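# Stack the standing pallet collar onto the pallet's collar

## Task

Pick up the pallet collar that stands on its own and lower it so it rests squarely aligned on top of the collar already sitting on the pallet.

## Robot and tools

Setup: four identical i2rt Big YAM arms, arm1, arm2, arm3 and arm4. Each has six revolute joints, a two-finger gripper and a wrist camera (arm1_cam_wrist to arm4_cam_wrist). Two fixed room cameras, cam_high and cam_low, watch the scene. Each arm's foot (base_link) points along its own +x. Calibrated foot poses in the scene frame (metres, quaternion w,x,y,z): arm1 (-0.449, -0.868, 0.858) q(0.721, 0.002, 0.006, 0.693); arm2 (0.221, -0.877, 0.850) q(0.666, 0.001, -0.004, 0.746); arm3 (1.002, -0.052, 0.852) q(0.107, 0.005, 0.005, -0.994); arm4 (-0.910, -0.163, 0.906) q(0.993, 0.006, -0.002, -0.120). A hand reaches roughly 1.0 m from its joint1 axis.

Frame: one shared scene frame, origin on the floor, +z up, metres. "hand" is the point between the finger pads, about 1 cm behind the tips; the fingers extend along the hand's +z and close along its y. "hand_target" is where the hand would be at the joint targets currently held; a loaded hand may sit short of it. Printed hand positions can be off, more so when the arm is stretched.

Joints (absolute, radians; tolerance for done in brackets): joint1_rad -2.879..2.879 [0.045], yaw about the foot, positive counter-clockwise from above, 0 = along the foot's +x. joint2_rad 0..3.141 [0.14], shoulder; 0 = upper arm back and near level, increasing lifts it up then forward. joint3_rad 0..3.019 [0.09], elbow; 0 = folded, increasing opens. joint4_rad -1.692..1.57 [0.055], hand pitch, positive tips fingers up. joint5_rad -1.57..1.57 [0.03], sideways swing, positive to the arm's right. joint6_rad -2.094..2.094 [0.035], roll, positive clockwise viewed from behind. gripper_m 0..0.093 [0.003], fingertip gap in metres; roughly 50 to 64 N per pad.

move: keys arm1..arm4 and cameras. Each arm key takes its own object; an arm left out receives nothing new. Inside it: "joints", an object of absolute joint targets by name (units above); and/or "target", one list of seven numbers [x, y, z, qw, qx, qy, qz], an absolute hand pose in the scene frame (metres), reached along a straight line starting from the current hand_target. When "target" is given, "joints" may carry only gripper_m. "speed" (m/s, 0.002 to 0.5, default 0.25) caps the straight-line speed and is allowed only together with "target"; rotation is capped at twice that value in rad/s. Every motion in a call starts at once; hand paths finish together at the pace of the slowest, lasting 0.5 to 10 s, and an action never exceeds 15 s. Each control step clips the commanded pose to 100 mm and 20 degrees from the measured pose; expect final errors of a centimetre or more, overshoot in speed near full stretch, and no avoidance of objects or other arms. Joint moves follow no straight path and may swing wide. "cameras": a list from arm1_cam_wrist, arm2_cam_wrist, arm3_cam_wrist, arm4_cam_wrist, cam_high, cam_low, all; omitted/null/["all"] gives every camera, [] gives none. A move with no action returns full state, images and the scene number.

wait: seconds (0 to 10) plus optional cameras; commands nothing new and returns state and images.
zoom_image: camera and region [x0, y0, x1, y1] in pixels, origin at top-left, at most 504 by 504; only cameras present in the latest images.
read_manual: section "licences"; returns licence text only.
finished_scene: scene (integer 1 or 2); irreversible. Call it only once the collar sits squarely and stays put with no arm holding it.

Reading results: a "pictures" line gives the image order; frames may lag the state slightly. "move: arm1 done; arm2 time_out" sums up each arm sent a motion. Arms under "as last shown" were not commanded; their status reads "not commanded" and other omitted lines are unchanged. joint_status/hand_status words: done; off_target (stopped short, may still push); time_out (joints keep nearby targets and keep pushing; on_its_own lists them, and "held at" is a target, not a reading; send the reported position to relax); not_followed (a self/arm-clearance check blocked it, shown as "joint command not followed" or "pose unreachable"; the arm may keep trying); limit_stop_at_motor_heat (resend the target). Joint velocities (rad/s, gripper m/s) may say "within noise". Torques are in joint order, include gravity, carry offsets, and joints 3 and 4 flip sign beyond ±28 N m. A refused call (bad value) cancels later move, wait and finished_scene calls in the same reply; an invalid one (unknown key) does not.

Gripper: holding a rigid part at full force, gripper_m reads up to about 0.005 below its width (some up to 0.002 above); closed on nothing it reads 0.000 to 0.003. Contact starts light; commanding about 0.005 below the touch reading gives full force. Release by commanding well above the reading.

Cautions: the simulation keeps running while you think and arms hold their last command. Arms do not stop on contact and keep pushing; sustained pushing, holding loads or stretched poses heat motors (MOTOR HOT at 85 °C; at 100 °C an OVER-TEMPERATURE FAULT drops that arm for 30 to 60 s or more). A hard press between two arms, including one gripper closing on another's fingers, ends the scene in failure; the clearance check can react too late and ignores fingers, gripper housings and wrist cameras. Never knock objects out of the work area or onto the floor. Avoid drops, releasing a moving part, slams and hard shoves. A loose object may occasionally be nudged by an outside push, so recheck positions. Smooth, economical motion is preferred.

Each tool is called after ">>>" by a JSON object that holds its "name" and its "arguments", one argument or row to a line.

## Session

>>> {"name": "move", "arguments": {

}}

Scene clock: 0.00 s.
Joint torques (N m): no reading
Motor temperatures (°C): arm1=[30 36 37 29 30 26 30] | arm2=[30 31 31 30 28 26 28] | arm3=[28 37 38 32 28 26 28] | arm4=[33 33 38 28 30 29 30]
Heat: arm1: hottest joint3_rad 37 °C; arm2: hottest joint2_rad 31 °C; arm3: hottest joint3_rad 38 °C; arm4: hottest joint3_rad 38 °C.
Joint velocities: within noise
arm1.joint_positions: joint1_rad=-0.357 joint2_rad=+0.528 joint3_rad=+1.387 joint4_rad=-1.329 joint5_rad=-0.075 joint6_rad=+0.015 gripper_m=+0.09396
arm1.joint_status: not commanded
arm1.hand: x=-0.3788 y=-0.6786 z=+1.4141 quat_wxyz=(-0.410, +0.482, -0.705, -0.320) (m; scene frame)
arm1.hand_target: x=-0.3801 y=-0.6818 z=+1.4260 quat_wxyz=(-0.420, +0.479, -0.698, -0.327) (m; scene frame)
arm1.hand_status: not commanded
arm2.joint_positions: joint1_rad=+0.299 joint2_rad=+0.645 joint3_rad=+1.463 joint4_rad=-1.149 joint5_rad=-0.251 joint6_rad=+0.486 gripper_m=+0.09396
arm2.joint_status: not commanded
arm2.hand: x=+0.0807 y=-0.6700 z=+1.4633 quat_wxyz=(-0.097, +0.604, -0.540, -0.578) (m; scene frame)
arm2.hand_target: x=+0.0823 y=-0.6737 z=+1.4740 quat_wxyz=(-0.101, +0.600, -0.534, -0.587) (m; scene frame)
arm2.hand_status: not commanded
arm3.joint_positions: joint1_rad=-0.006 joint2_rad=+0.627 joint3_rad=+1.332 joint4_rad=-1.302 joint5_rad=+0.199 joint6_rad=-0.395 gripper_m=+0.09396
arm3.joint_status: not commanded
arm3.hand: x=+0.7498 y=-0.0752 z=+1.3683 quat_wxyz=(+0.134, -0.855, -0.220, +0.451) (m; scene frame)
arm3.hand_target: x=+0.7518 y=-0.0748 z=+1.3800 quat_wxyz=(+0.135, -0.849, -0.217, +0.462) (m; scene frame)
arm3.hand_status: not commanded
arm4.joint_positions: joint1_rad=+0.196 joint2_rad=+0.571 joint3_rad=+1.436 joint4_rad=-1.358 joint5_rad=-0.007 joint6_rad=+0.034 gripper_m=+0.09396
arm4.joint_status: not commanded
arm4.hand: x=-0.7094 y=-0.1781 z=+1.4740 quat_wxyz=(-0.516, -0.035, -0.856, -0.006) (m; scene frame)
arm4.hand_target: x=-0.7127 y=-0.1781 z=+1.4874 quat_wxyz=(-0.529, -0.034, -0.848, -0.006) (m; scene frame)
arm4.hand_status: not commanded
pictures: arm1_cam_wrist, arm2_cam_wrist, arm3_cam_wrist, arm4_cam_wrist, cam_high, cam_low
Images, in order (width x height): arm1_cam_wrist 672x504, arm2_cam_wrist 672x504, arm3_cam_wrist 672x504, arm4_cam_wrist 672x504, cam_high 672x504, cam_low 672x504.

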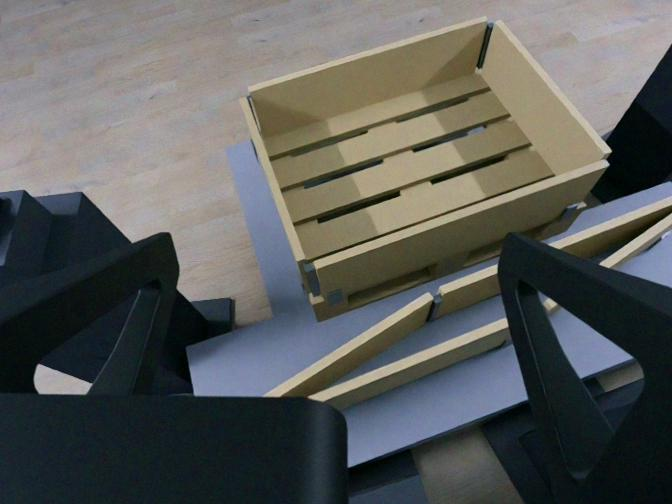

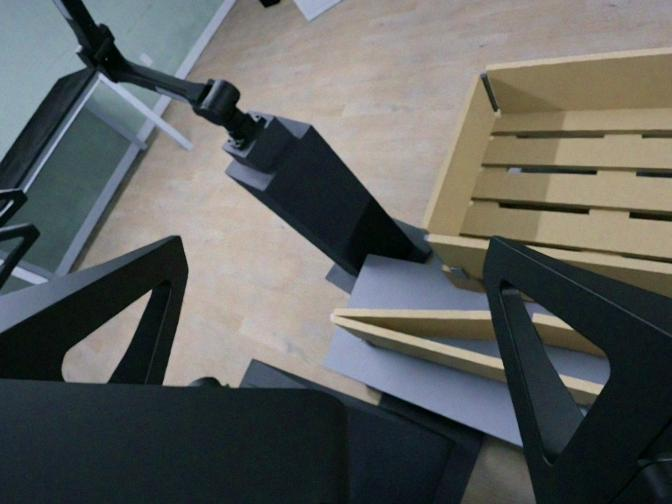

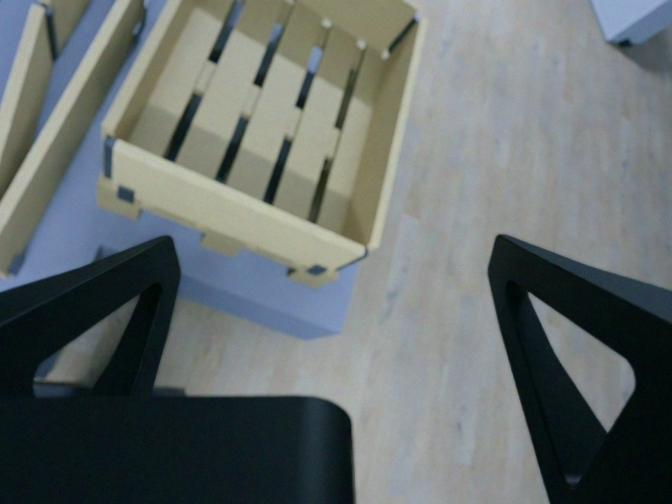

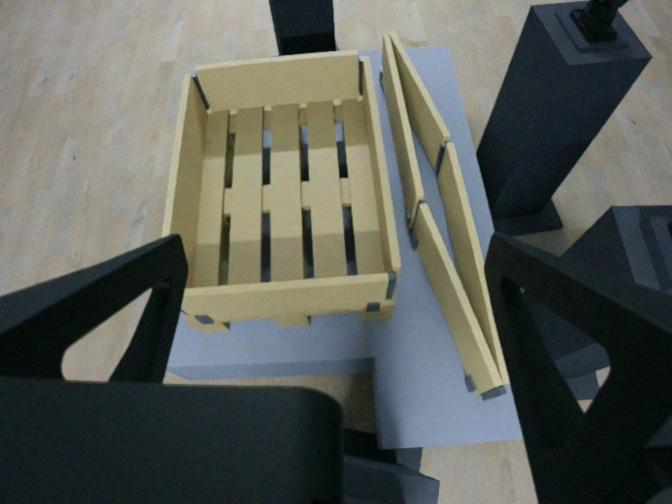

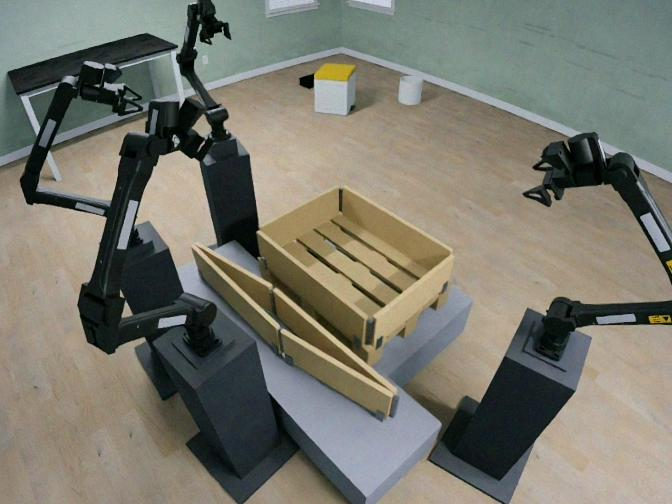

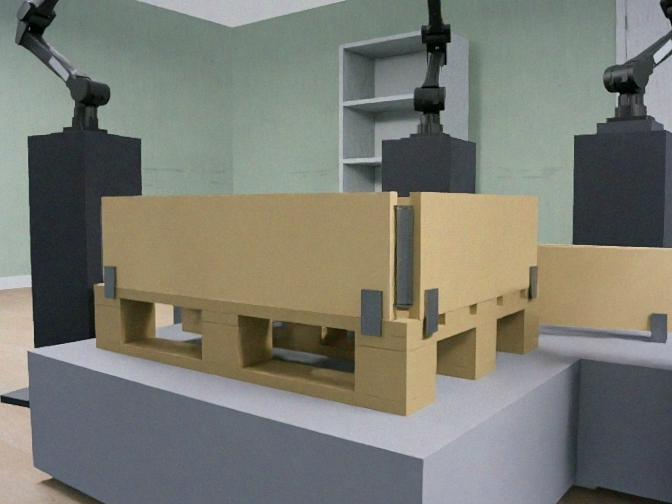

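>>> {"name": "zoom_image", "arguments": {
  "camera": "cam_high",
  "region": [170, 170, 470, 430]
}}

>>> {"name": "move", "arguments": {
  "arm2": {"target":[-0.026,-0.489,0.66,0,0.9997,0.024,0],"joints":{"gripper_m":0.06}},
  "arm3": {"target":[0.436,-0.463,0.66,0,0.9945,0.105,0],"joints":{"gripper_m":0.05}},
  "arm4": {"target":[-0.332,-0.463,0.66,0,-0.119,0.993,0],"joints":{"gripper_m":0.05}}
}}

Scaled by 1.680 from the camera's 672x504 image, which has a finer 960x720 frame.

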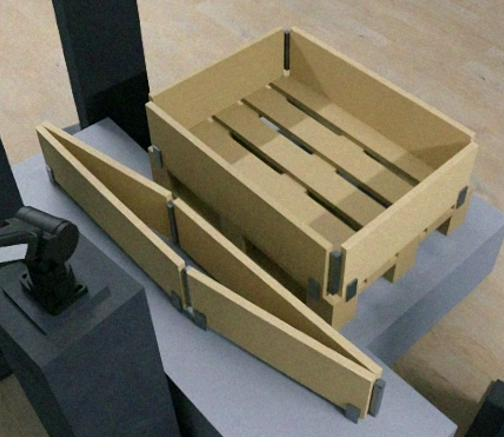

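Scene clock: 8.87 s.
Joint torques (N m): arm1=[0.03 3.55 11.06 1.85 -0.06 0.01] | arm2=[0.67 -16.85 5.81 0.13 0 -0.3] | arm3=[2.32 -22.07 10.3 -0.02 -0.08 0.11] | arm4=[0.44 -22.18 9.78 -0.03 0.05 -0.21]
Motor temperatures (°C): arm1=[30 36 39 29 30 26 30] | arm2=[30 31 32 30 28 26 28] | arm3=[28 37 40 32 28 26 28] | arm4=[33 33 40 28 30 29 29]
Heat: arm1: hottest joint3_rad 39 °C; arm2: hottest joint3_rad 32 °C; arm3: hottest joint3_rad 40 °C; arm4: hottest joint3_rad 40 °C.
move: arm2 off_target; arm3 off_target; arm4 off_target
Joint velocities: within noise
arm1: as last shown
arm2.joint_positions: joint1_rad=+0.454 joint2_rad=+2.167 joint3_rad=+1.032 joint4_rad=-0.447 joint5_rad=-0.001 joint6_rad=-1.034 gripper_m=+0.06008
arm2.joint_status: all done
arm2.hand: x=-0.0190 y=-0.4962 z=+0.6648 quat_wxyz=(+0.001, +1.000, +0.015, +0.004) (m; scene frame)
arm2.hand_target: x=-0.0254 y=-0.4900 z=+0.6619 quat_wxyz=(-0.003, +1.000, +0.025, +0.003) (m; scene frame)
arm2.hand_status: off_target (0.011 m and 1.1 deg from the pose sent, 0.830 m and 107.6 deg at the start)
arm3.joint_positions: joint1_rad=+0.400 joint2_rad=+2.559 joint3_rad=+1.956 joint4_rad=-0.962 joint5_rad=-0.005 joint6_rad=+0.401 gripper_m=+0.05006
arm3.joint_status: all done
arm3.hand: x=+0.4393 y=-0.4496 z=+0.6625 quat_wxyz=(+0.001, -0.994, -0.107, -0.003) (m; scene frame)
arm3.hand_target: x=+0.4372 y=-0.4622 z=+0.6616 quat_wxyz=(-0.002, -0.995, -0.104, +0.000) (m; scene frame)
arm3.hand_status: off_target (0.014 m and 0.4 deg from the pose sent, 0.866 m and 58.4 deg at the start)
arm4.joint_positions: joint1_rad=-0.238 joint2_rad=+2.588 joint3_rad=+1.761 joint4_rad=-0.769 joint5_rad=+0.014 joint6_rad=-0.707 gripper_m=+0.05008
arm4.joint_status: all done
arm4.hand: x=-0.3484 y=-0.4533 z=+0.6514 quat_wxyz=(+0.010, +0.114, -0.993, -0.007) (m; scene frame)
arm4.hand_target: x=-0.3332 y=-0.4618 z=+0.6619 quat_wxyz=(+0.000, +0.120, -0.993, +0.001) (m; scene frame)
arm4.hand_status: off_target (0.021 m and 1.5 deg from the pose sent, 0.941 m and 64.5 deg at the start)
pictures: arm1_cam_wrist, arm2_cam_wrist, arm3_cam_wrist, arm4_cam_wrist, cam_high, cam_low
Images, in order (width x height): arm1_cam_wrist 672x504, arm2_cam_wrist 672x504, arm3_cam_wrist 672x504, arm4_cam_wrist 672x504, cam_high 672x504, cam_low 672x504.

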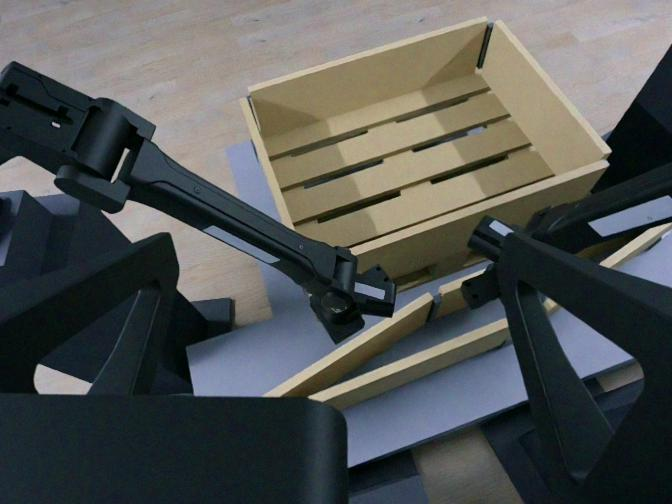

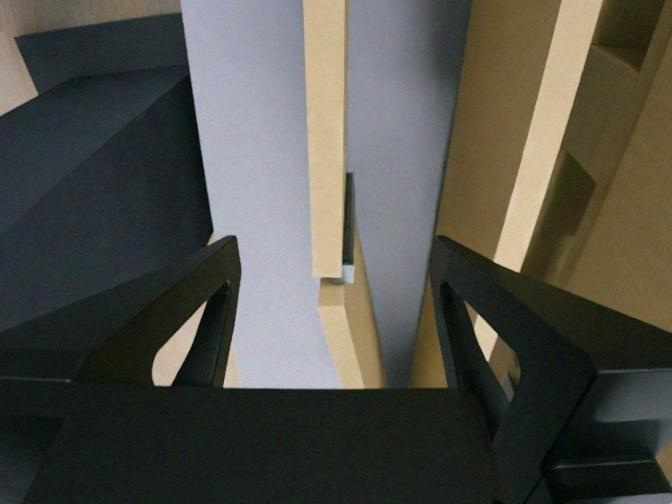

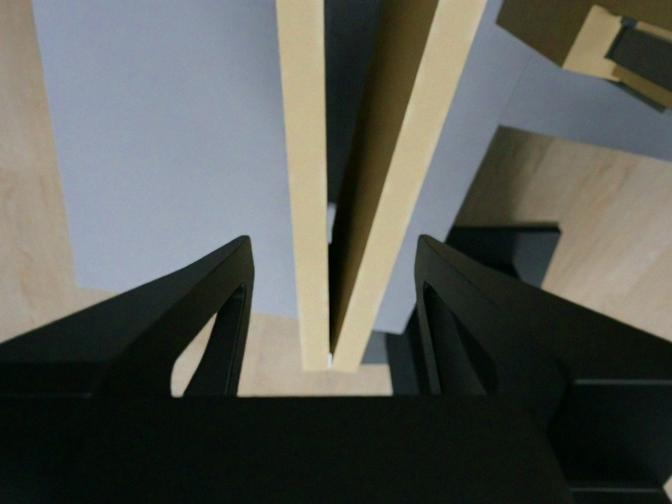

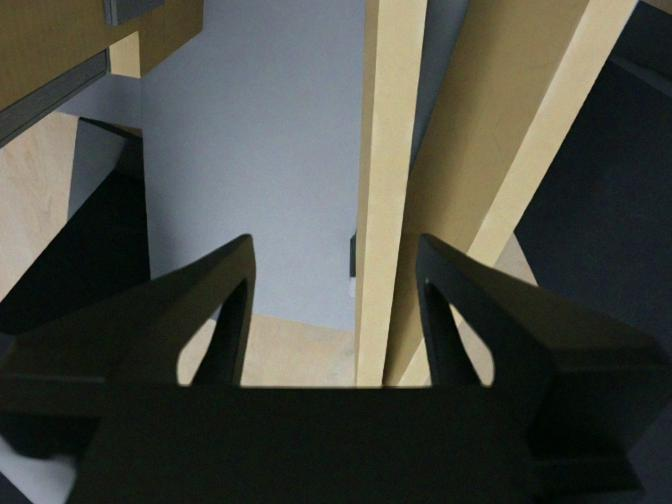

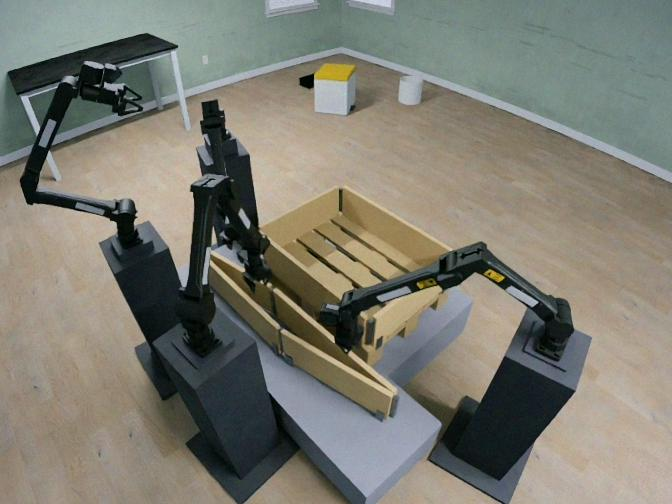

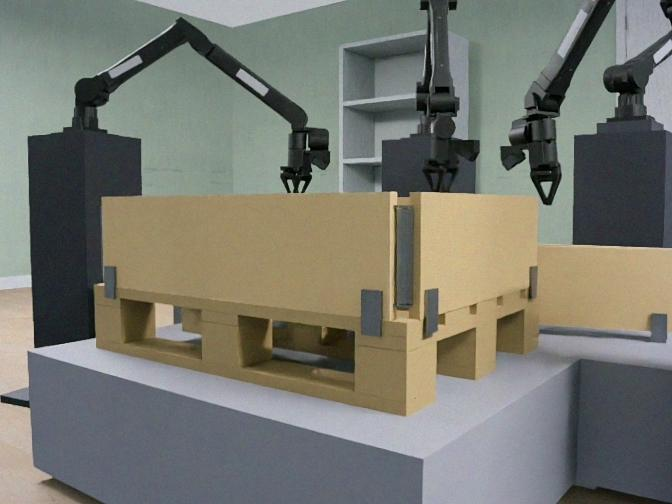

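>>> {"name": "move", "arguments": {
  "arm2": {"target":[-0.026,-0.489,0.495,0,0.9997,0.024,0],"speed":0.2},
  "arm3": {"target":[0.436,-0.463,0.55,0,0.9945,0.105,0],"speed":0.2},
  "arm4": {"target":[-0.332,-0.466,0.555,0,-0.119,0.993,0],"speed":0.2},
  "cameras": ["arm2_cam_wrist","arm3_cam_wrist","arm4_cam_wrist"]
}}

Scene clock: 17.27 s.
Joint torques (N m): arm1=[-0.03 3.55 11.07 1.87 -0.06 0] | arm2=[0.62 -18.55 3.02 0.5 -0.28 -0.3] | arm3=[2.43 -22.36 9.57 0.44 0.05 0.1] | arm4=[-0.21 -21.95 9.11 0.8 -0.07 -0.23]
Motor temperatures (°C): arm1=[30 36 41 29 29 26 29] | arm2=[30 32 32 30 28 26 28] | arm3=[28 37 41 32 28 26 28] | arm4=[33 35 41 28 30 29 29]
Heat: arm1: hottest joint3_rad 41 °C; arm2: hottest joint2_rad 32 °C; arm3: hottest joint3_rad 41 °C; arm4: hottest joint3_rad 41 °C.
move: arm2 done; arm3 off_target; arm4 off_target
Joint velocities: within noise
arm1: as last shown
arm2.joint_positions: joint1_rad=+0.454 joint2_rad=+2.594 joint3_rad=+1.230 joint4_rad=-0.218 joint5_rad=-0.004 joint6_rad=-1.035 gripper_m=+0.06008
arm2.joint_status: not commanded
arm2.hand: x=-0.0223 y=-0.4899 z=+0.5011 quat_wxyz=(+0.003, +1.000, +0.016, +0.003) (m; scene frame)
arm2.hand_target: x=-0.0260 y=-0.4891 z=+0.4951 quat_wxyz=(+0.000, +1.000, +0.024, +0.000) (m; scene frame)
arm2.hand_status: done (0.007 m and 1.0 deg from the pose sent, 0.170 m and 1.1 deg at the start)
arm3.joint_positions: joint1_rad=+0.401 joint2_rad=+2.782 joint3_rad=+2.092 joint4_rad=-0.886 joint5_rad=-0.005 joint6_rad=+0.401 gripper_m=+0.05006
arm3.joint_status: not commanded
arm3.hand: x=+0.4393 y=-0.4494 z=+0.5533 quat_wxyz=(+0.004, -0.994, -0.107, -0.009) (m; scene frame)
arm3.hand_target: x=+0.4364 y=-0.4626 z=+0.5505 quat_wxyz=(+0.000, -0.994, -0.105, +0.000) (m; scene frame)
arm3.hand_status: off_target (0.014 m and 1.1 deg from the pose sent, 0.113 m and 0.4 deg at the start)
arm4.joint_positions: joint1_rad=-0.238 joint2_rad=+2.814 joint3_rad=+1.925 joint4_rad=-0.722 joint5_rad=+0.016 joint6_rad=-0.713 gripper_m=+0.05007
arm4.joint_status: not commanded
arm4.hand: x=-0.3475 y=-0.4525 z=+0.5517 quat_wxyz=(+0.017, +0.117, -0.993, -0.011) (m; scene frame)
arm4.hand_target: x=-0.3327 y=-0.4658 z=+0.5558 quat_wxyz=(+0.000, +0.119, -0.993, +0.000) (m; scene frame)
arm4.hand_status: off_target (0.021 m and 2.3 deg from the pose sent, 0.099 m and 1.5 deg at the start)
pictures: arm2_cam_wrist, arm3_cam_wrist, arm4_cam_wrist
Images, in order (width x height): arm2_cam_wrist 672x504, arm3_cam_wrist 672x504, arm4_cam_wrist 672x504.

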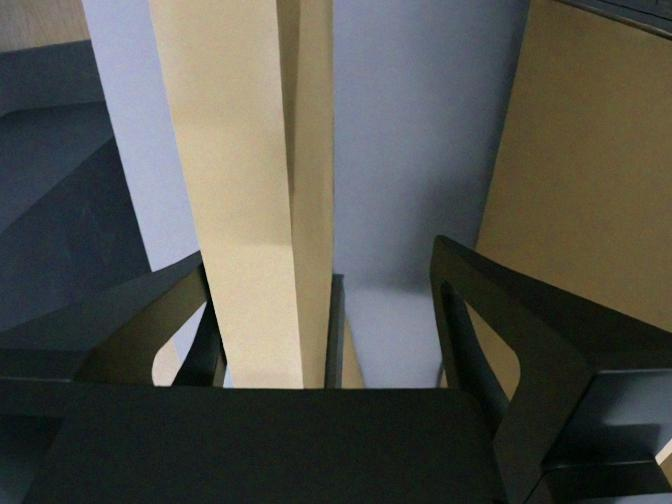

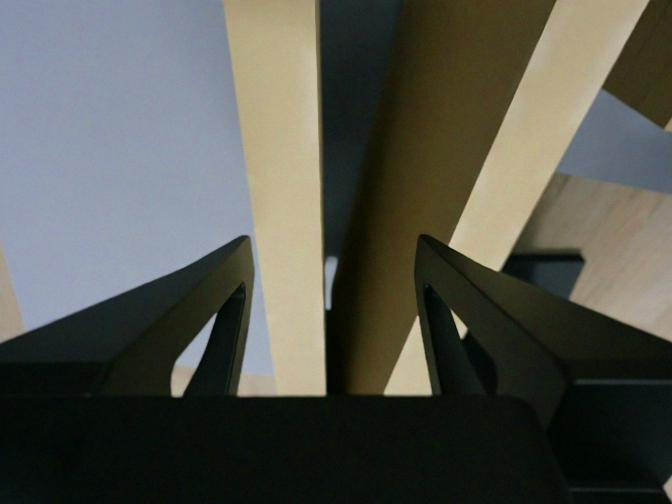

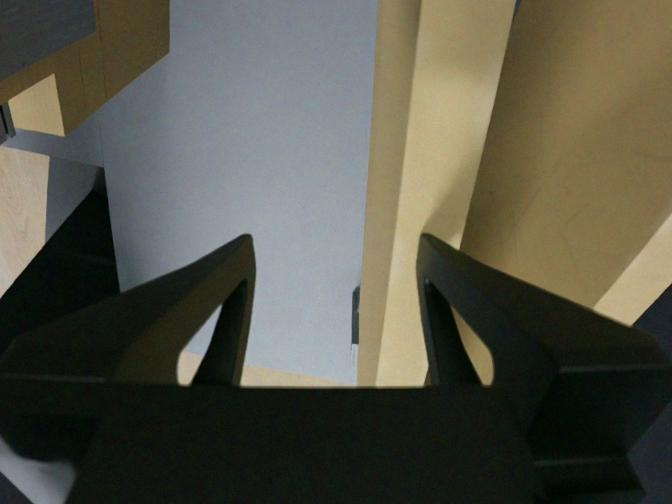

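>>> {"name": "move", "arguments": {
  "arm2": {"target":[-0.026,-0.507,0.55,0,0.9997,0.024,0],"speed":0.1},
  "arm3": {"target":[0.439,-0.477,0.555,0,0.9945,0.105,0],"speed":0.1},
  "arm4": {"target":[-0.328,-0.489,0.555,0,-0.119,0.993,0],"speed":0.1},
  "cameras": ["arm2_cam_wrist","arm3_cam_wrist","arm4_cam_wrist"]
}}

Scene clock: 26.87 s.
Joint torques (N m): arm1=[-0.09 3.6 11.07 1.87 -0.06 0.01] | arm2=[0.73 -19.84 1.81 -0.31 -0.26 -0.09] | arm3=[2.14 -22.18 10 -0.01 0.08 0.11] | arm4=[-0.15 -22.48 9.77 -0.01 -0.1 -0.23]
Motor temperatures (°C): arm1=[30 36 42 29 29 26 29] | arm2=[30 33 32 29 28 26 28] | arm3=[28 37 42 32 28 26 28] | arm4=[33 35 42 28 30 29 29]
Heat: arm1: hottest joint3_rad 42 °C; arm2: hottest joint2_rad 33 °C; arm3: hottest joint3_rad 42 °C; arm4: hottest joint3_rad 42 °C.
move: arm2 done; arm3 off_target; arm4 off_target
Joint velocities: within noise
arm1: as last shown
arm2.joint_positions: joint1_rad=+0.473 joint2_rad=+2.467 joint3_rad=+1.119 joint4_rad=-0.221 joint5_rad=-0.004 joint6_rad=-1.035 gripper_m=+0.06008
arm2.joint_status: not commanded
arm2.hand: x=-0.0236 y=-0.5039 z=+0.5467 quat_wxyz=(-0.003, +1.000, +0.025, +0.000) (m; scene frame)
arm2.hand_target: x=-0.0259 y=-0.5070 z=+0.5499 quat_wxyz=(+0.000, +1.000, +0.024, +0.000) (m; scene frame)
arm2.hand_status: done (0.005 m and 0.4 deg from the pose sent, 0.052 m and 1.0 deg at the start)
arm3.joint_positions: joint1_rad=+0.423 joint2_rad=+2.783 joint3_rad=+2.118 joint4_rad=-0.897 joint5_rad=-0.005 joint6_rad=+0.420 gripper_m=+0.05006
arm3.joint_status: not commanded
arm3.hand: x=+0.4399 y=-0.4678 z=+0.5608 quat_wxyz=(+0.000, -0.994, -0.108, -0.002) (m; scene frame)
arm3.hand_target: x=+0.4396 y=-0.4767 z=+0.5550 quat_wxyz=(+0.000, -0.994, -0.105, +0.000) (m; scene frame)
arm3.hand_status: off_target (0.011 m and 0.5 deg from the pose sent, 0.028 m and 1.1 deg at the start)
arm4.joint_positions: joint1_rad=-0.266 joint2_rad=+2.845 joint3_rad=+1.999 joint4_rad=-0.743 joint5_rad=+0.016 joint6_rad=-0.739 gripper_m=+0.05007
arm4.joint_status: not commanded
arm4.hand: x=-0.3388 y=-0.4774 z=+0.5501 quat_wxyz=(+0.009, +0.116, -0.993, -0.005) (m; scene frame)
arm4.hand_target: x=-0.3285 y=-0.4890 z=+0.5554 quat_wxyz=(+0.000, +0.118, -0.993, +0.000) (m; scene frame)
arm4.hand_status: off_target (0.017 m and 1.2 deg from the pose sent, 0.042 m and 2.3 deg at the start)
pictures: arm2_cam_wrist, arm3_cam_wrist, arm4_cam_wrist
Images, in order (width x height): arm2_cam_wrist 672x504, arm3_cam_wrist 672x504, arm4_cam_wrist 672x504.

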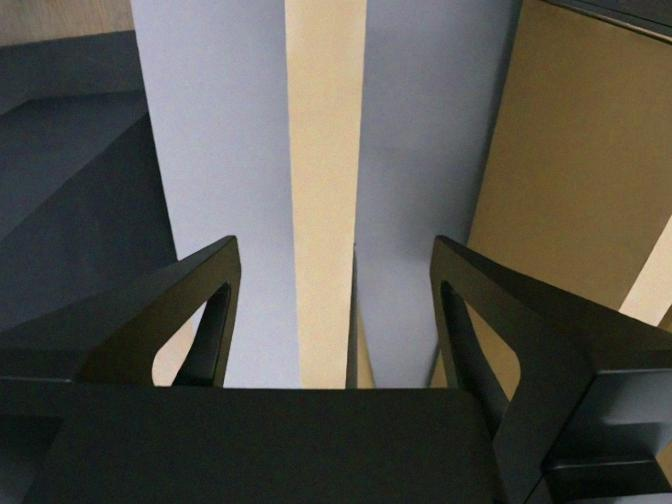

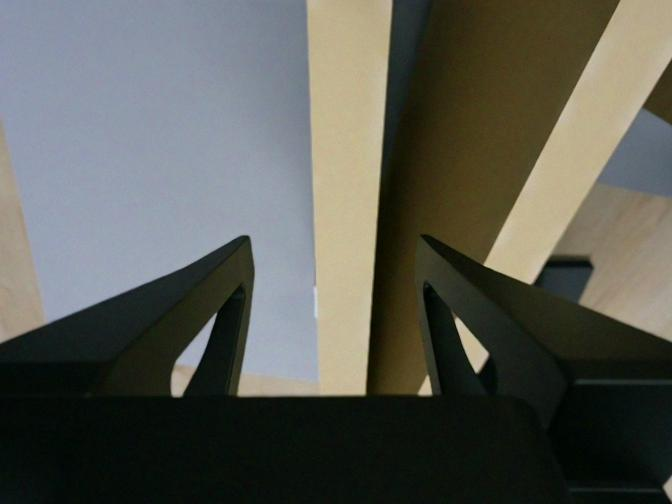

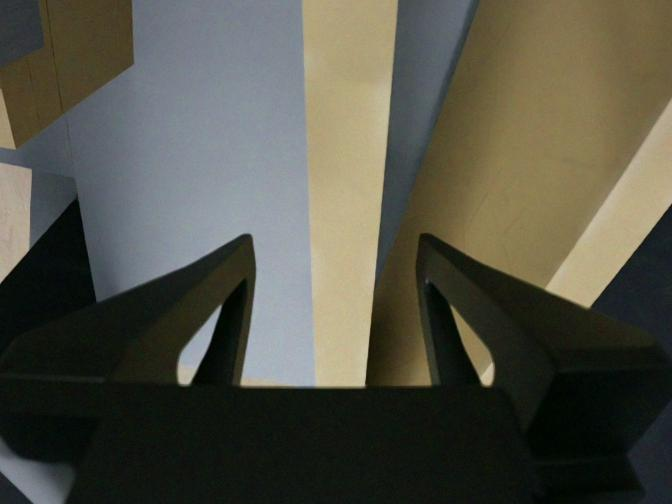

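>>> {"name": "move", "arguments": {
  "arm2": {"target":[-0.026,-0.509,0.495,0,0.9997,0.024,0],"speed":0.12},
  "arm3": {"target":[0.439,-0.477,0.495,0,0.9945,0.105,0],"speed":0.12},
  "arm4": {"target":[-0.328,-0.489,0.508,0,-0.119,0.993,0],"speed":0.12},
  "cameras": ["arm2_cam_wrist","arm3_cam_wrist","arm4_cam_wrist"]
}}

Scene clock: 32.90 s.
Joint torques (N m): arm1=[0.03 3.6 11.07 1.87 -0.06 0.01] | arm2=[0.85 -18.08 2.48 0.47 -0.28 -0.08] | arm3=[2.26 -23.12 9.63 0.17 0.06 0.11] | arm4=[-0.32 -23.06 9.42 0.29 -0.09 -0.23]
Motor temperatures (°C): arm1=[30 36 43 29 29 26 29] | arm2=[30 34 32 29 28 26 28] | arm3=[28 38 43 32 28 26 28] | arm4=[33 37 42 28 30 29 29]
Heat: arm1: hottest joint3_rad 43 °C; arm2: hottest joint2_rad 34 °C; arm3: hottest joint3_rad 43 °C; arm4: hottest joint3_rad 42 °C.
move: arm2 done; arm3 off_target; arm4 off_target
Joint velocities: within noise
arm1: as last shown
arm2.joint_positions: joint1_rad=+0.475 joint2_rad=+2.587 joint3_rad=+1.181 joint4_rad=-0.174 joint5_rad=-0.004 joint6_rad=-1.035 gripper_m=+0.06008
arm2.joint_status: not commanded
arm2.hand: x=-0.0217 y=-0.5080 z=+0.5008 quat_wxyz=(+0.001, +1.000, +0.026, +0.002) (m; scene frame)
arm2.hand_target: x=-0.0261 y=-0.5088 z=+0.4952 quat_wxyz=(-0.001, +1.000, +0.025, +0.000) (m; scene frame)
arm2.hand_status: done (0.007 m and 0.4 deg from the pose sent, 0.052 m and 0.4 deg at the start)
arm3.joint_positions: joint1_rad=+0.423 joint2_rad=+2.936 joint3_rad=+2.248 joint4_rad=-0.885 joint5_rad=-0.005 joint6_rad=+0.420 gripper_m=+0.05006
arm3.joint_status: not commanded
arm3.hand: x=+0.4423 y=-0.4657 z=+0.4952 quat_wxyz=(+0.003, -0.994, -0.108, -0.007) (m; scene frame)
arm3.hand_target: x=+0.4394 y=-0.4768 z=+0.4954 quat_wxyz=(+0.000, -0.994, -0.105, +0.000) (m; scene frame)
arm3.hand_status: off_target (0.012 m and 1.0 deg from the pose sent, 0.066 m and 0.5 deg at the start)
arm4.joint_positions: joint1_rad=-0.266 joint2_rad=+2.971 joint3_rad=+2.108 joint4_rad=-0.743 joint5_rad=+0.016 joint6_rad=-0.742 gripper_m=+0.05007
arm4.joint_status: not commanded
arm4.hand: x=-0.3440 y=-0.4737 z=+0.4977 quat_wxyz=(+0.015, +0.118, -0.993, -0.010) (m; scene frame)
arm4.hand_target: x=-0.3286 y=-0.4888 z=+0.5086 quat_wxyz=(+0.000, +0.119, -0.993, +0.000) (m; scene frame)
arm4.hand_status: off_target (0.024 m and 2.1 deg from the pose sent, 0.045 m and 1.2 deg at the start)
pictures: arm2_cam_wrist, arm3_cam_wrist, arm4_cam_wrist
Images, in order (width x height): arm2_cam_wrist 672x504, arm3_cam_wrist 672x504, arm4_cam_wrist 672x504.

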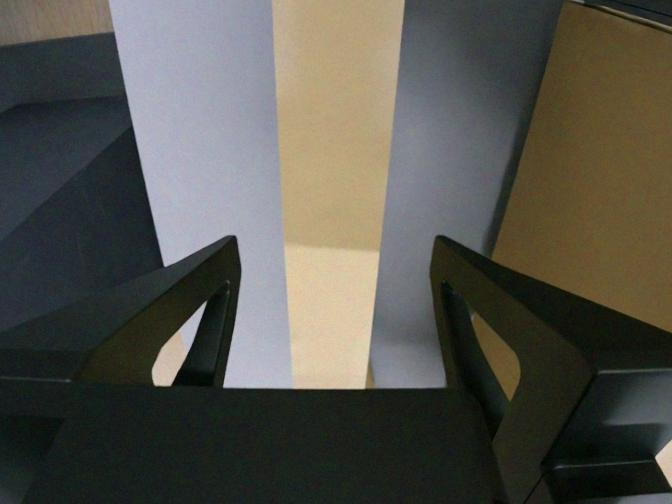

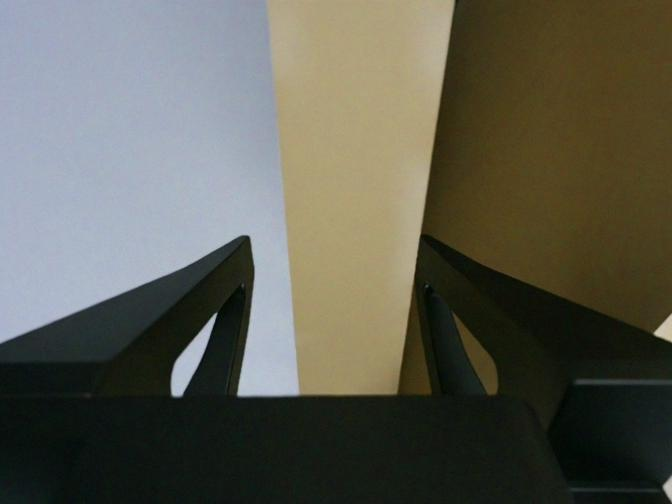

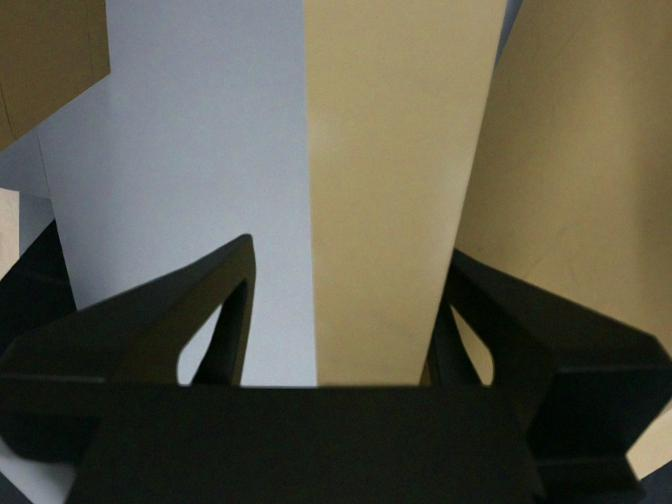

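Grip, then lift.

>>> {"name": "move", "arguments": {
  "arm2": {"joints":{"gripper_m":0.005}},
  "arm3": {"joints":{"gripper_m":0.005}},
  "arm4": {"joints":{"gripper_m":0.005}},
  "cameras": []
}}

>>> {"name": "move", "arguments": {
  "arm2": {"target":[-0.0265,-0.509,0.68,0,1,0.024,0],"speed":0.08},
  "arm3": {"target":[0.439,-0.477,0.7,0,0.9944,0.106,0],"speed":0.08},
  "arm4": {"target":[-0.3286,-0.460,0.71,0,-0.125,0.9922,0],"speed":0.08}
}}

Scene clock: 37.77 s.
Joint torques (N m): arm1=[0.03 3.55 11.08 1.87 -0.06 0.01] | arm2=[0.79 -18.08 2.45 0.36 -0.27 -0.15] | arm3=[2.14 -23.12 9.63 0.23 0.05 0.1] | arm4=[0.26 -23.12 9.09 0.31 -0.19 -0.22]
Motor temperatures (°C): arm1=[30 36 43 29 29 26 29] | arm2=[30 34 32 29 28 26 28] | arm3=[28 38 43 32 28 26 28] | arm4=[33 38 43 28 30 29 29]
Heat: arm1: hottest joint3_rad 43 °C; arm2: hottest joint2_rad 34 °C; arm3: hottest joint3_rad 43 °C; arm4: hottest joint3_rad 43 °C.
move: arm2 off_target; arm3 off_target; arm4 off_target
Joint velocities: within noise
arm1: as last shown
arm2.joint_positions: joint1_rad=+0.476 joint2_rad=+2.587 joint3_rad=+1.182 joint4_rad=-0.172 joint5_rad=-0.004 joint6_rad=-1.025 gripper_m=+0.01952
arm2.joint_status: gripper_m off_target (ended at +0.01955, target +0.00500)
arm2.hand: x=-0.0223 y=-0.5077 z=+0.5009 quat_wxyz=(+0.000, +1.000, +0.021, +0.002) (m; scene frame)
arm2.hand_target: x=-0.0259 y=-0.5091 z=+0.4952 quat_wxyz=(+0.000, +1.000, +0.024, +0.000) (m; scene frame)
arm2.hand_status: not commanded
arm3.joint_positions: joint1_rad=+0.423 joint2_rad=+2.936 joint3_rad=+2.248 joint4_rad=-0.886 joint5_rad=-0.004 joint6_rad=+0.421 gripper_m=+0.02078
arm3.joint_status: gripper_m off_target (ended at +0.02081, target +0.00500)
arm3.hand: x=+0.4424 y=-0.4653 z=+0.4952 quat_wxyz=(+0.004, -0.994, -0.108, -0.007) (m; scene frame)
arm3.hand_target: x=+0.4392 y=-0.4767 z=+0.4954 quat_wxyz=(+0.000, -0.995, -0.105, +0.001) (m; scene frame)
arm3.hand_status: not commanded
arm4.joint_positions: joint1_rad=-0.272 joint2_rad=+2.972 joint3_rad=+2.111 joint4_rad=-0.732 joint5_rad=+0.019 joint6_rad=-0.742 gripper_m=+0.01888
arm4.joint_status: gripper_m off_target (ended at +0.01891, target +0.00500)
arm4.hand: x=-0.3423 y=-0.4798 z=+0.4983 quat_wxyz=(+0.010, +0.115, -0.993, -0.004) (m; scene frame)
arm4.hand_target: x=-0.3263 y=-0.4899 z=+0.5086 quat_wxyz=(-0.004, +0.119, -0.993, +0.003) (m; scene frame)
arm4.hand_status: not commanded
pictures: none
No camera images: "cameras" was empty.

Scene clock: 41.20 s.
Joint torques (N m): arm1=[0.03 3.55 11.07 1.87 -0.06 0.01] | arm2=[0.56 -27.87 2.19 -2.47 -0.29 -0.51] | arm3=[2.08 -33.08 7.73 -2.3 0.34 0.66] | arm4=[-0.32 -32.73 5.45 -3.23 -0.23 0.1]
Motor temperatures (°C): arm1=[30 36 44 29 29 26 29] | arm2=[30 35 32 29 28 26 28] | arm3=[28 40 43 32 28 26 28] | arm4=[33 39 43 28 30 29 30]
Heat: arm1: hottest joint3_rad 44 °C; arm2: hottest joint2_rad 35 °C; arm3: hottest joint3_rad 43 °C; arm4: hottest joint3_rad 43 °C.
move: arm2 off_target; arm3 off_target; arm4 off_target
Joint velocities: within noise
arm1: as last shown
arm2.joint_positions: joint1_rad=+0.477 joint2_rad=+2.249 joint3_rad=+1.007 joint4_rad=-0.362 joint5_rad=-0.003 joint6_rad=-0.989 gripper_m=+0.01952
arm2.joint_status: not commanded
arm2.hand: x=-0.0153 y=-0.5199 z=+0.6266 quat_wxyz=(+0.011, +1.000, +0.004, +0.010) (m; scene frame)
arm2.hand_target: x=-0.0276 y=-0.5071 z=+0.6743 quat_wxyz=(-0.006, +1.000, +0.024, -0.003) (m; scene frame)
arm2.hand_status: off_target (0.056 m and 2.9 deg from the pose sent, 0.179 m and 0.4 deg at the start)
arm3.joint_positions: joint1_rad=+0.421 joint2_rad=+2.648 joint3_rad=+2.010 joint4_rad=-0.946 joint5_rad=-0.016 joint6_rad=+0.358 gripper_m=+0.02100
arm3.joint_status: not commanded
arm3.hand: x=+0.4500 y=-0.4619 z=+0.6190 quat_wxyz=(+0.001, -0.990, -0.138, -0.015) (m; scene frame)
arm3.hand_target: x=+0.4364 y=-0.4789 z=+0.6947 quat_wxyz=(-0.006, -0.994, -0.108, +0.006) (m; scene frame)
arm3.hand_status: off_target (0.083 m and 4.1 deg from the pose sent, 0.205 m and 1.0 deg at the start)
arm4.joint_positions: joint1_rad=-0.223 joint2_rad=+2.660 joint3_rad=+1.793 joint4_rad=-0.726 joint5_rad=+0.019 joint6_rad=-0.754 gripper_m=+0.01900
arm4.joint_status: not commanded
arm4.hand: x=-0.3458 y=-0.4441 z=+0.6150 quat_wxyz=(+0.011, +0.145, -0.989, -0.004) (m; scene frame)
arm4.hand_target: x=-0.3271 y=-0.4605 z=+0.7004 quat_wxyz=(-0.003, +0.130, -0.992, +0.002) (m; scene frame)
arm4.hand_status: off_target (0.098 m and 2.7 deg from the pose sent, 0.213 m and 1.7 deg at the start; pose on its path clipped on 55 of 103 steps)
pictures: arm1_cam_wrist, arm2_cam_wrist, arm3_cam_wrist, arm4_cam_wrist, cam_high, cam_low
Images, in order (width x height): arm1_cam_wrist 672x504, arm2_cam_wrist 672x504, arm3_cam_wrist 672x504, arm4_cam_wrist 672x504, cam_high 672x504, cam_low 672x504.

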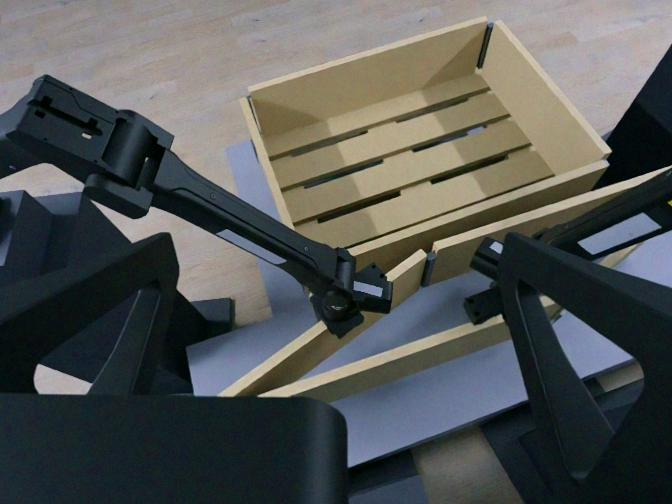

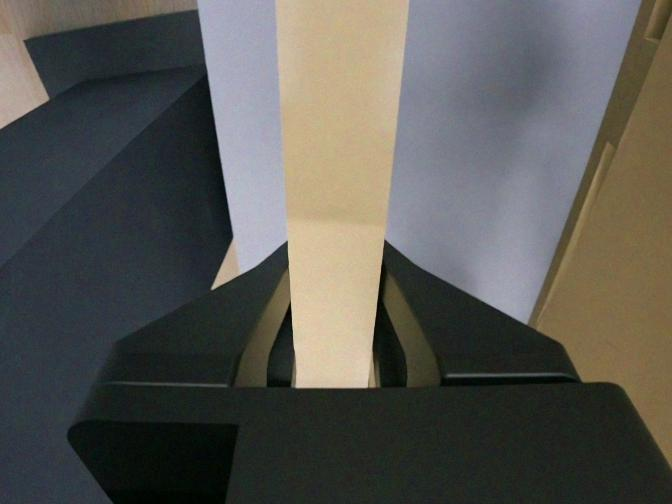

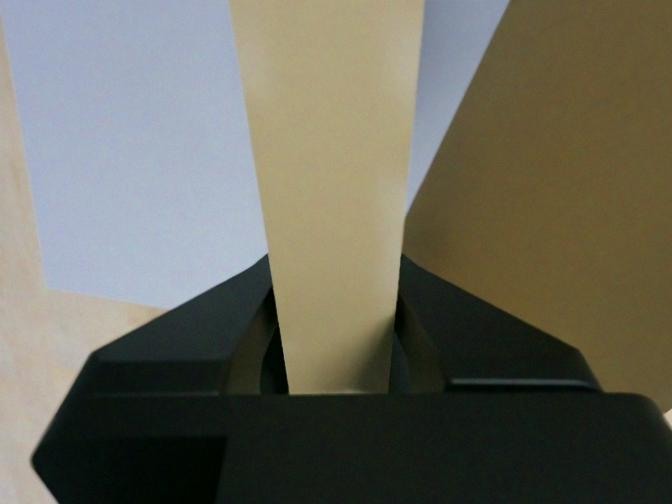

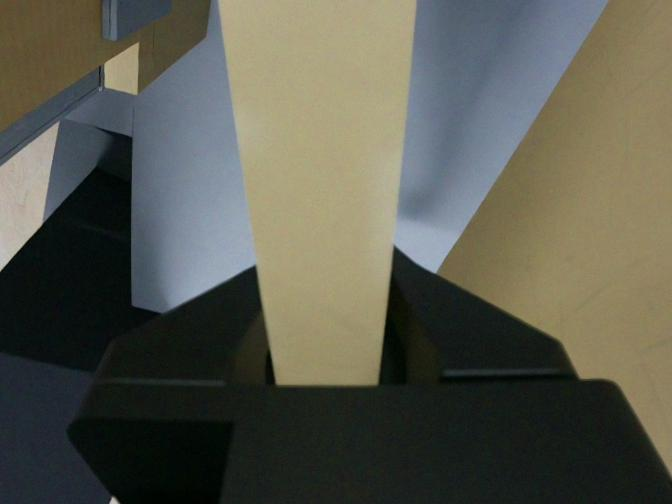

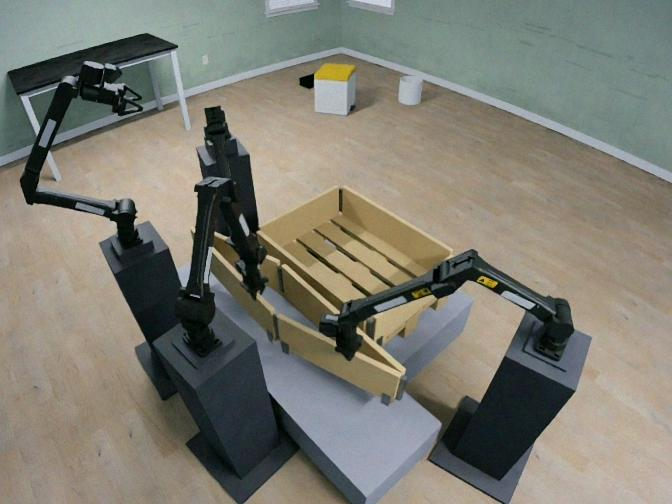

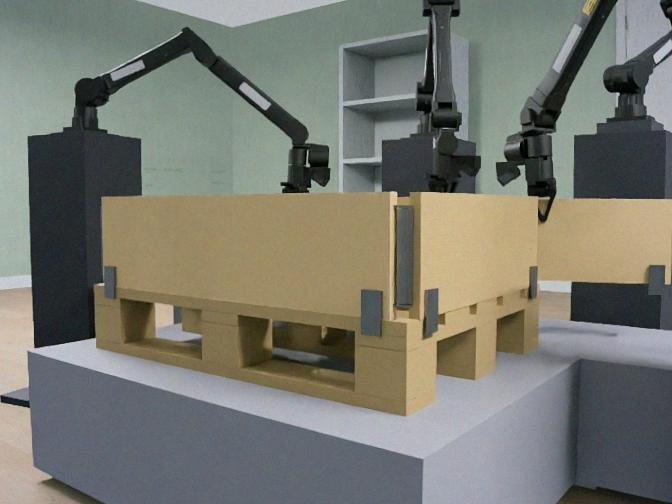

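>>> {"name": "move", "arguments": {
  "arm1": {"target":[-0.49,-0.531,0.71,0,0,1,0],"joints":{"gripper_m":0.05},"speed":0.3},
  "cameras": ["arm1_cam_wrist"]
}}

Scene clock: 48.67 s.
Joint torques (N m): arm1=[-0.91 -10.05 5.85 0.61 -0.05 0.14] | arm2=[0.62 -27.81 2.19 -2.47 -0.3 -0.51] | arm3=[2.14 -33.03 7.71 -2.26 0.34 0.66] | arm4=[-0.32 -32.62 5.41 -3.23 -0.23 0.1]
Motor temperatures (°C): arm1=[30 36 44 29 29 26 29] | arm2=[30 38 32 30 28 26 29] | arm3=[28 43 44 32 28 26 29] | arm4=[33 40 43 28 30 29 30]
Heat: arm1: hottest joint3_rad 44 °C; arm2: hottest joint2_rad 38 °C; arm3: hottest joint3_rad 44 °C; arm4: hottest joint3_rad 43 °C.
move: arm1 off_target
Joint velocities: within noise
arm1.joint_positions: joint1_rad=+0.177 joint2_rad=+1.905 joint3_rad=+0.653 joint4_rad=-0.339 joint5_rad=+0.015 joint6_rad=+1.673 gripper_m=+0.05011
arm1.joint_status: all done
arm1.hand: x=-0.4929 y=-0.5468 z=+0.7137 quat_wxyz=(-0.003, +0.018, -1.000, +0.012) (m; scene frame)
arm1.hand_target: x=-0.4908 y=-0.5319 z=+0.7119 quat_wxyz=(-0.001, +0.005, -1.000, +0.000) (m; scene frame)
arm1.hand_status: off_target (0.016 m and 2.5 deg from the pose sent, 0.728 m and 90.4 deg at the start)
arm2, arm3, arm4: as last shown
arm4.hand_target: x=-0.3271 y=-0.4605 z=+0.7003 quat_wxyz=(-0.003, +0.130, -0.992, +0.002) (m; scene frame)
pictures: arm1_cam_wrist
Images, in order (width x height): arm1_cam_wrist 672x504.

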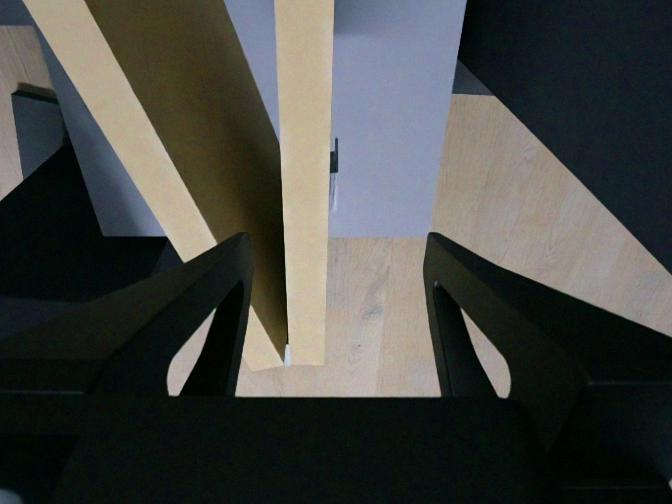

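>>> {"name": "move", "arguments": {
  "arm1": {"target":[-0.487,-0.521,0.69,0,0,1,0],"joints":{"gripper_m":0.042},"speed":0.1},
  "cameras": ["arm1_cam_wrist"]
}}

Scene clock: 53.70 s.
Joint torques (N m): arm1=[-1.08 -10.75 5.27 0.59 -0.05 0.08] | arm2=[0.56 -27.87 2.19 -2.47 -0.29 -0.5] | arm3=[2.2 -33.14 7.72 -2.29 0.34 0.65] | arm4=[-0.38 -32.62 5.42 -3.23 -0.24 0.1]
Motor temperatures (°C): arm1=[30 36 43 29 29 26 29] | arm2=[30 40 31 30 28 26 29] | arm3=[28 46 44 32 28 26 29] | arm4=[33 41 42 28 30 29 30]
Heat: arm1: hottest joint3_rad 43 °C; arm2: hottest joint2_rad 40 °C; arm3: hottest joint2_rad 46 °C; arm4: hottest joint3_rad 42 °C.
move: arm1 off_target
Joint velocities: within noise
arm1.joint_positions: joint1_rad=+0.162 joint2_rad=+1.985 joint3_rad=+0.691 joint4_rad=-0.295 joint5_rad=+0.014 joint6_rad=+1.673 gripper_m=+0.04211
arm1.joint_status: all done
arm1.hand: x=-0.4901 y=-0.5353 z=+0.6927 quat_wxyz=(-0.002, +0.011, -1.000, +0.011) (m; scene frame)
arm1.hand_target: x=-0.4869 y=-0.5212 z=+0.6903 quat_wxyz=(+0.000, +0.000, -1.000, +0.000) (m; scene frame)
arm1.hand_status: off_target (0.015 m and 1.8 deg from the pose sent, 0.036 m and 2.5 deg at the start)
arm2, arm3, arm4: as last shown
pictures: arm1_cam_wrist
Images, in order (width x height): arm1_cam_wrist 672x504.

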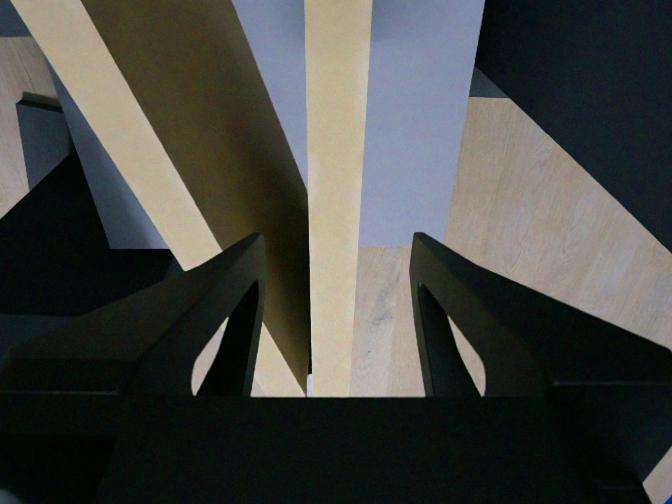

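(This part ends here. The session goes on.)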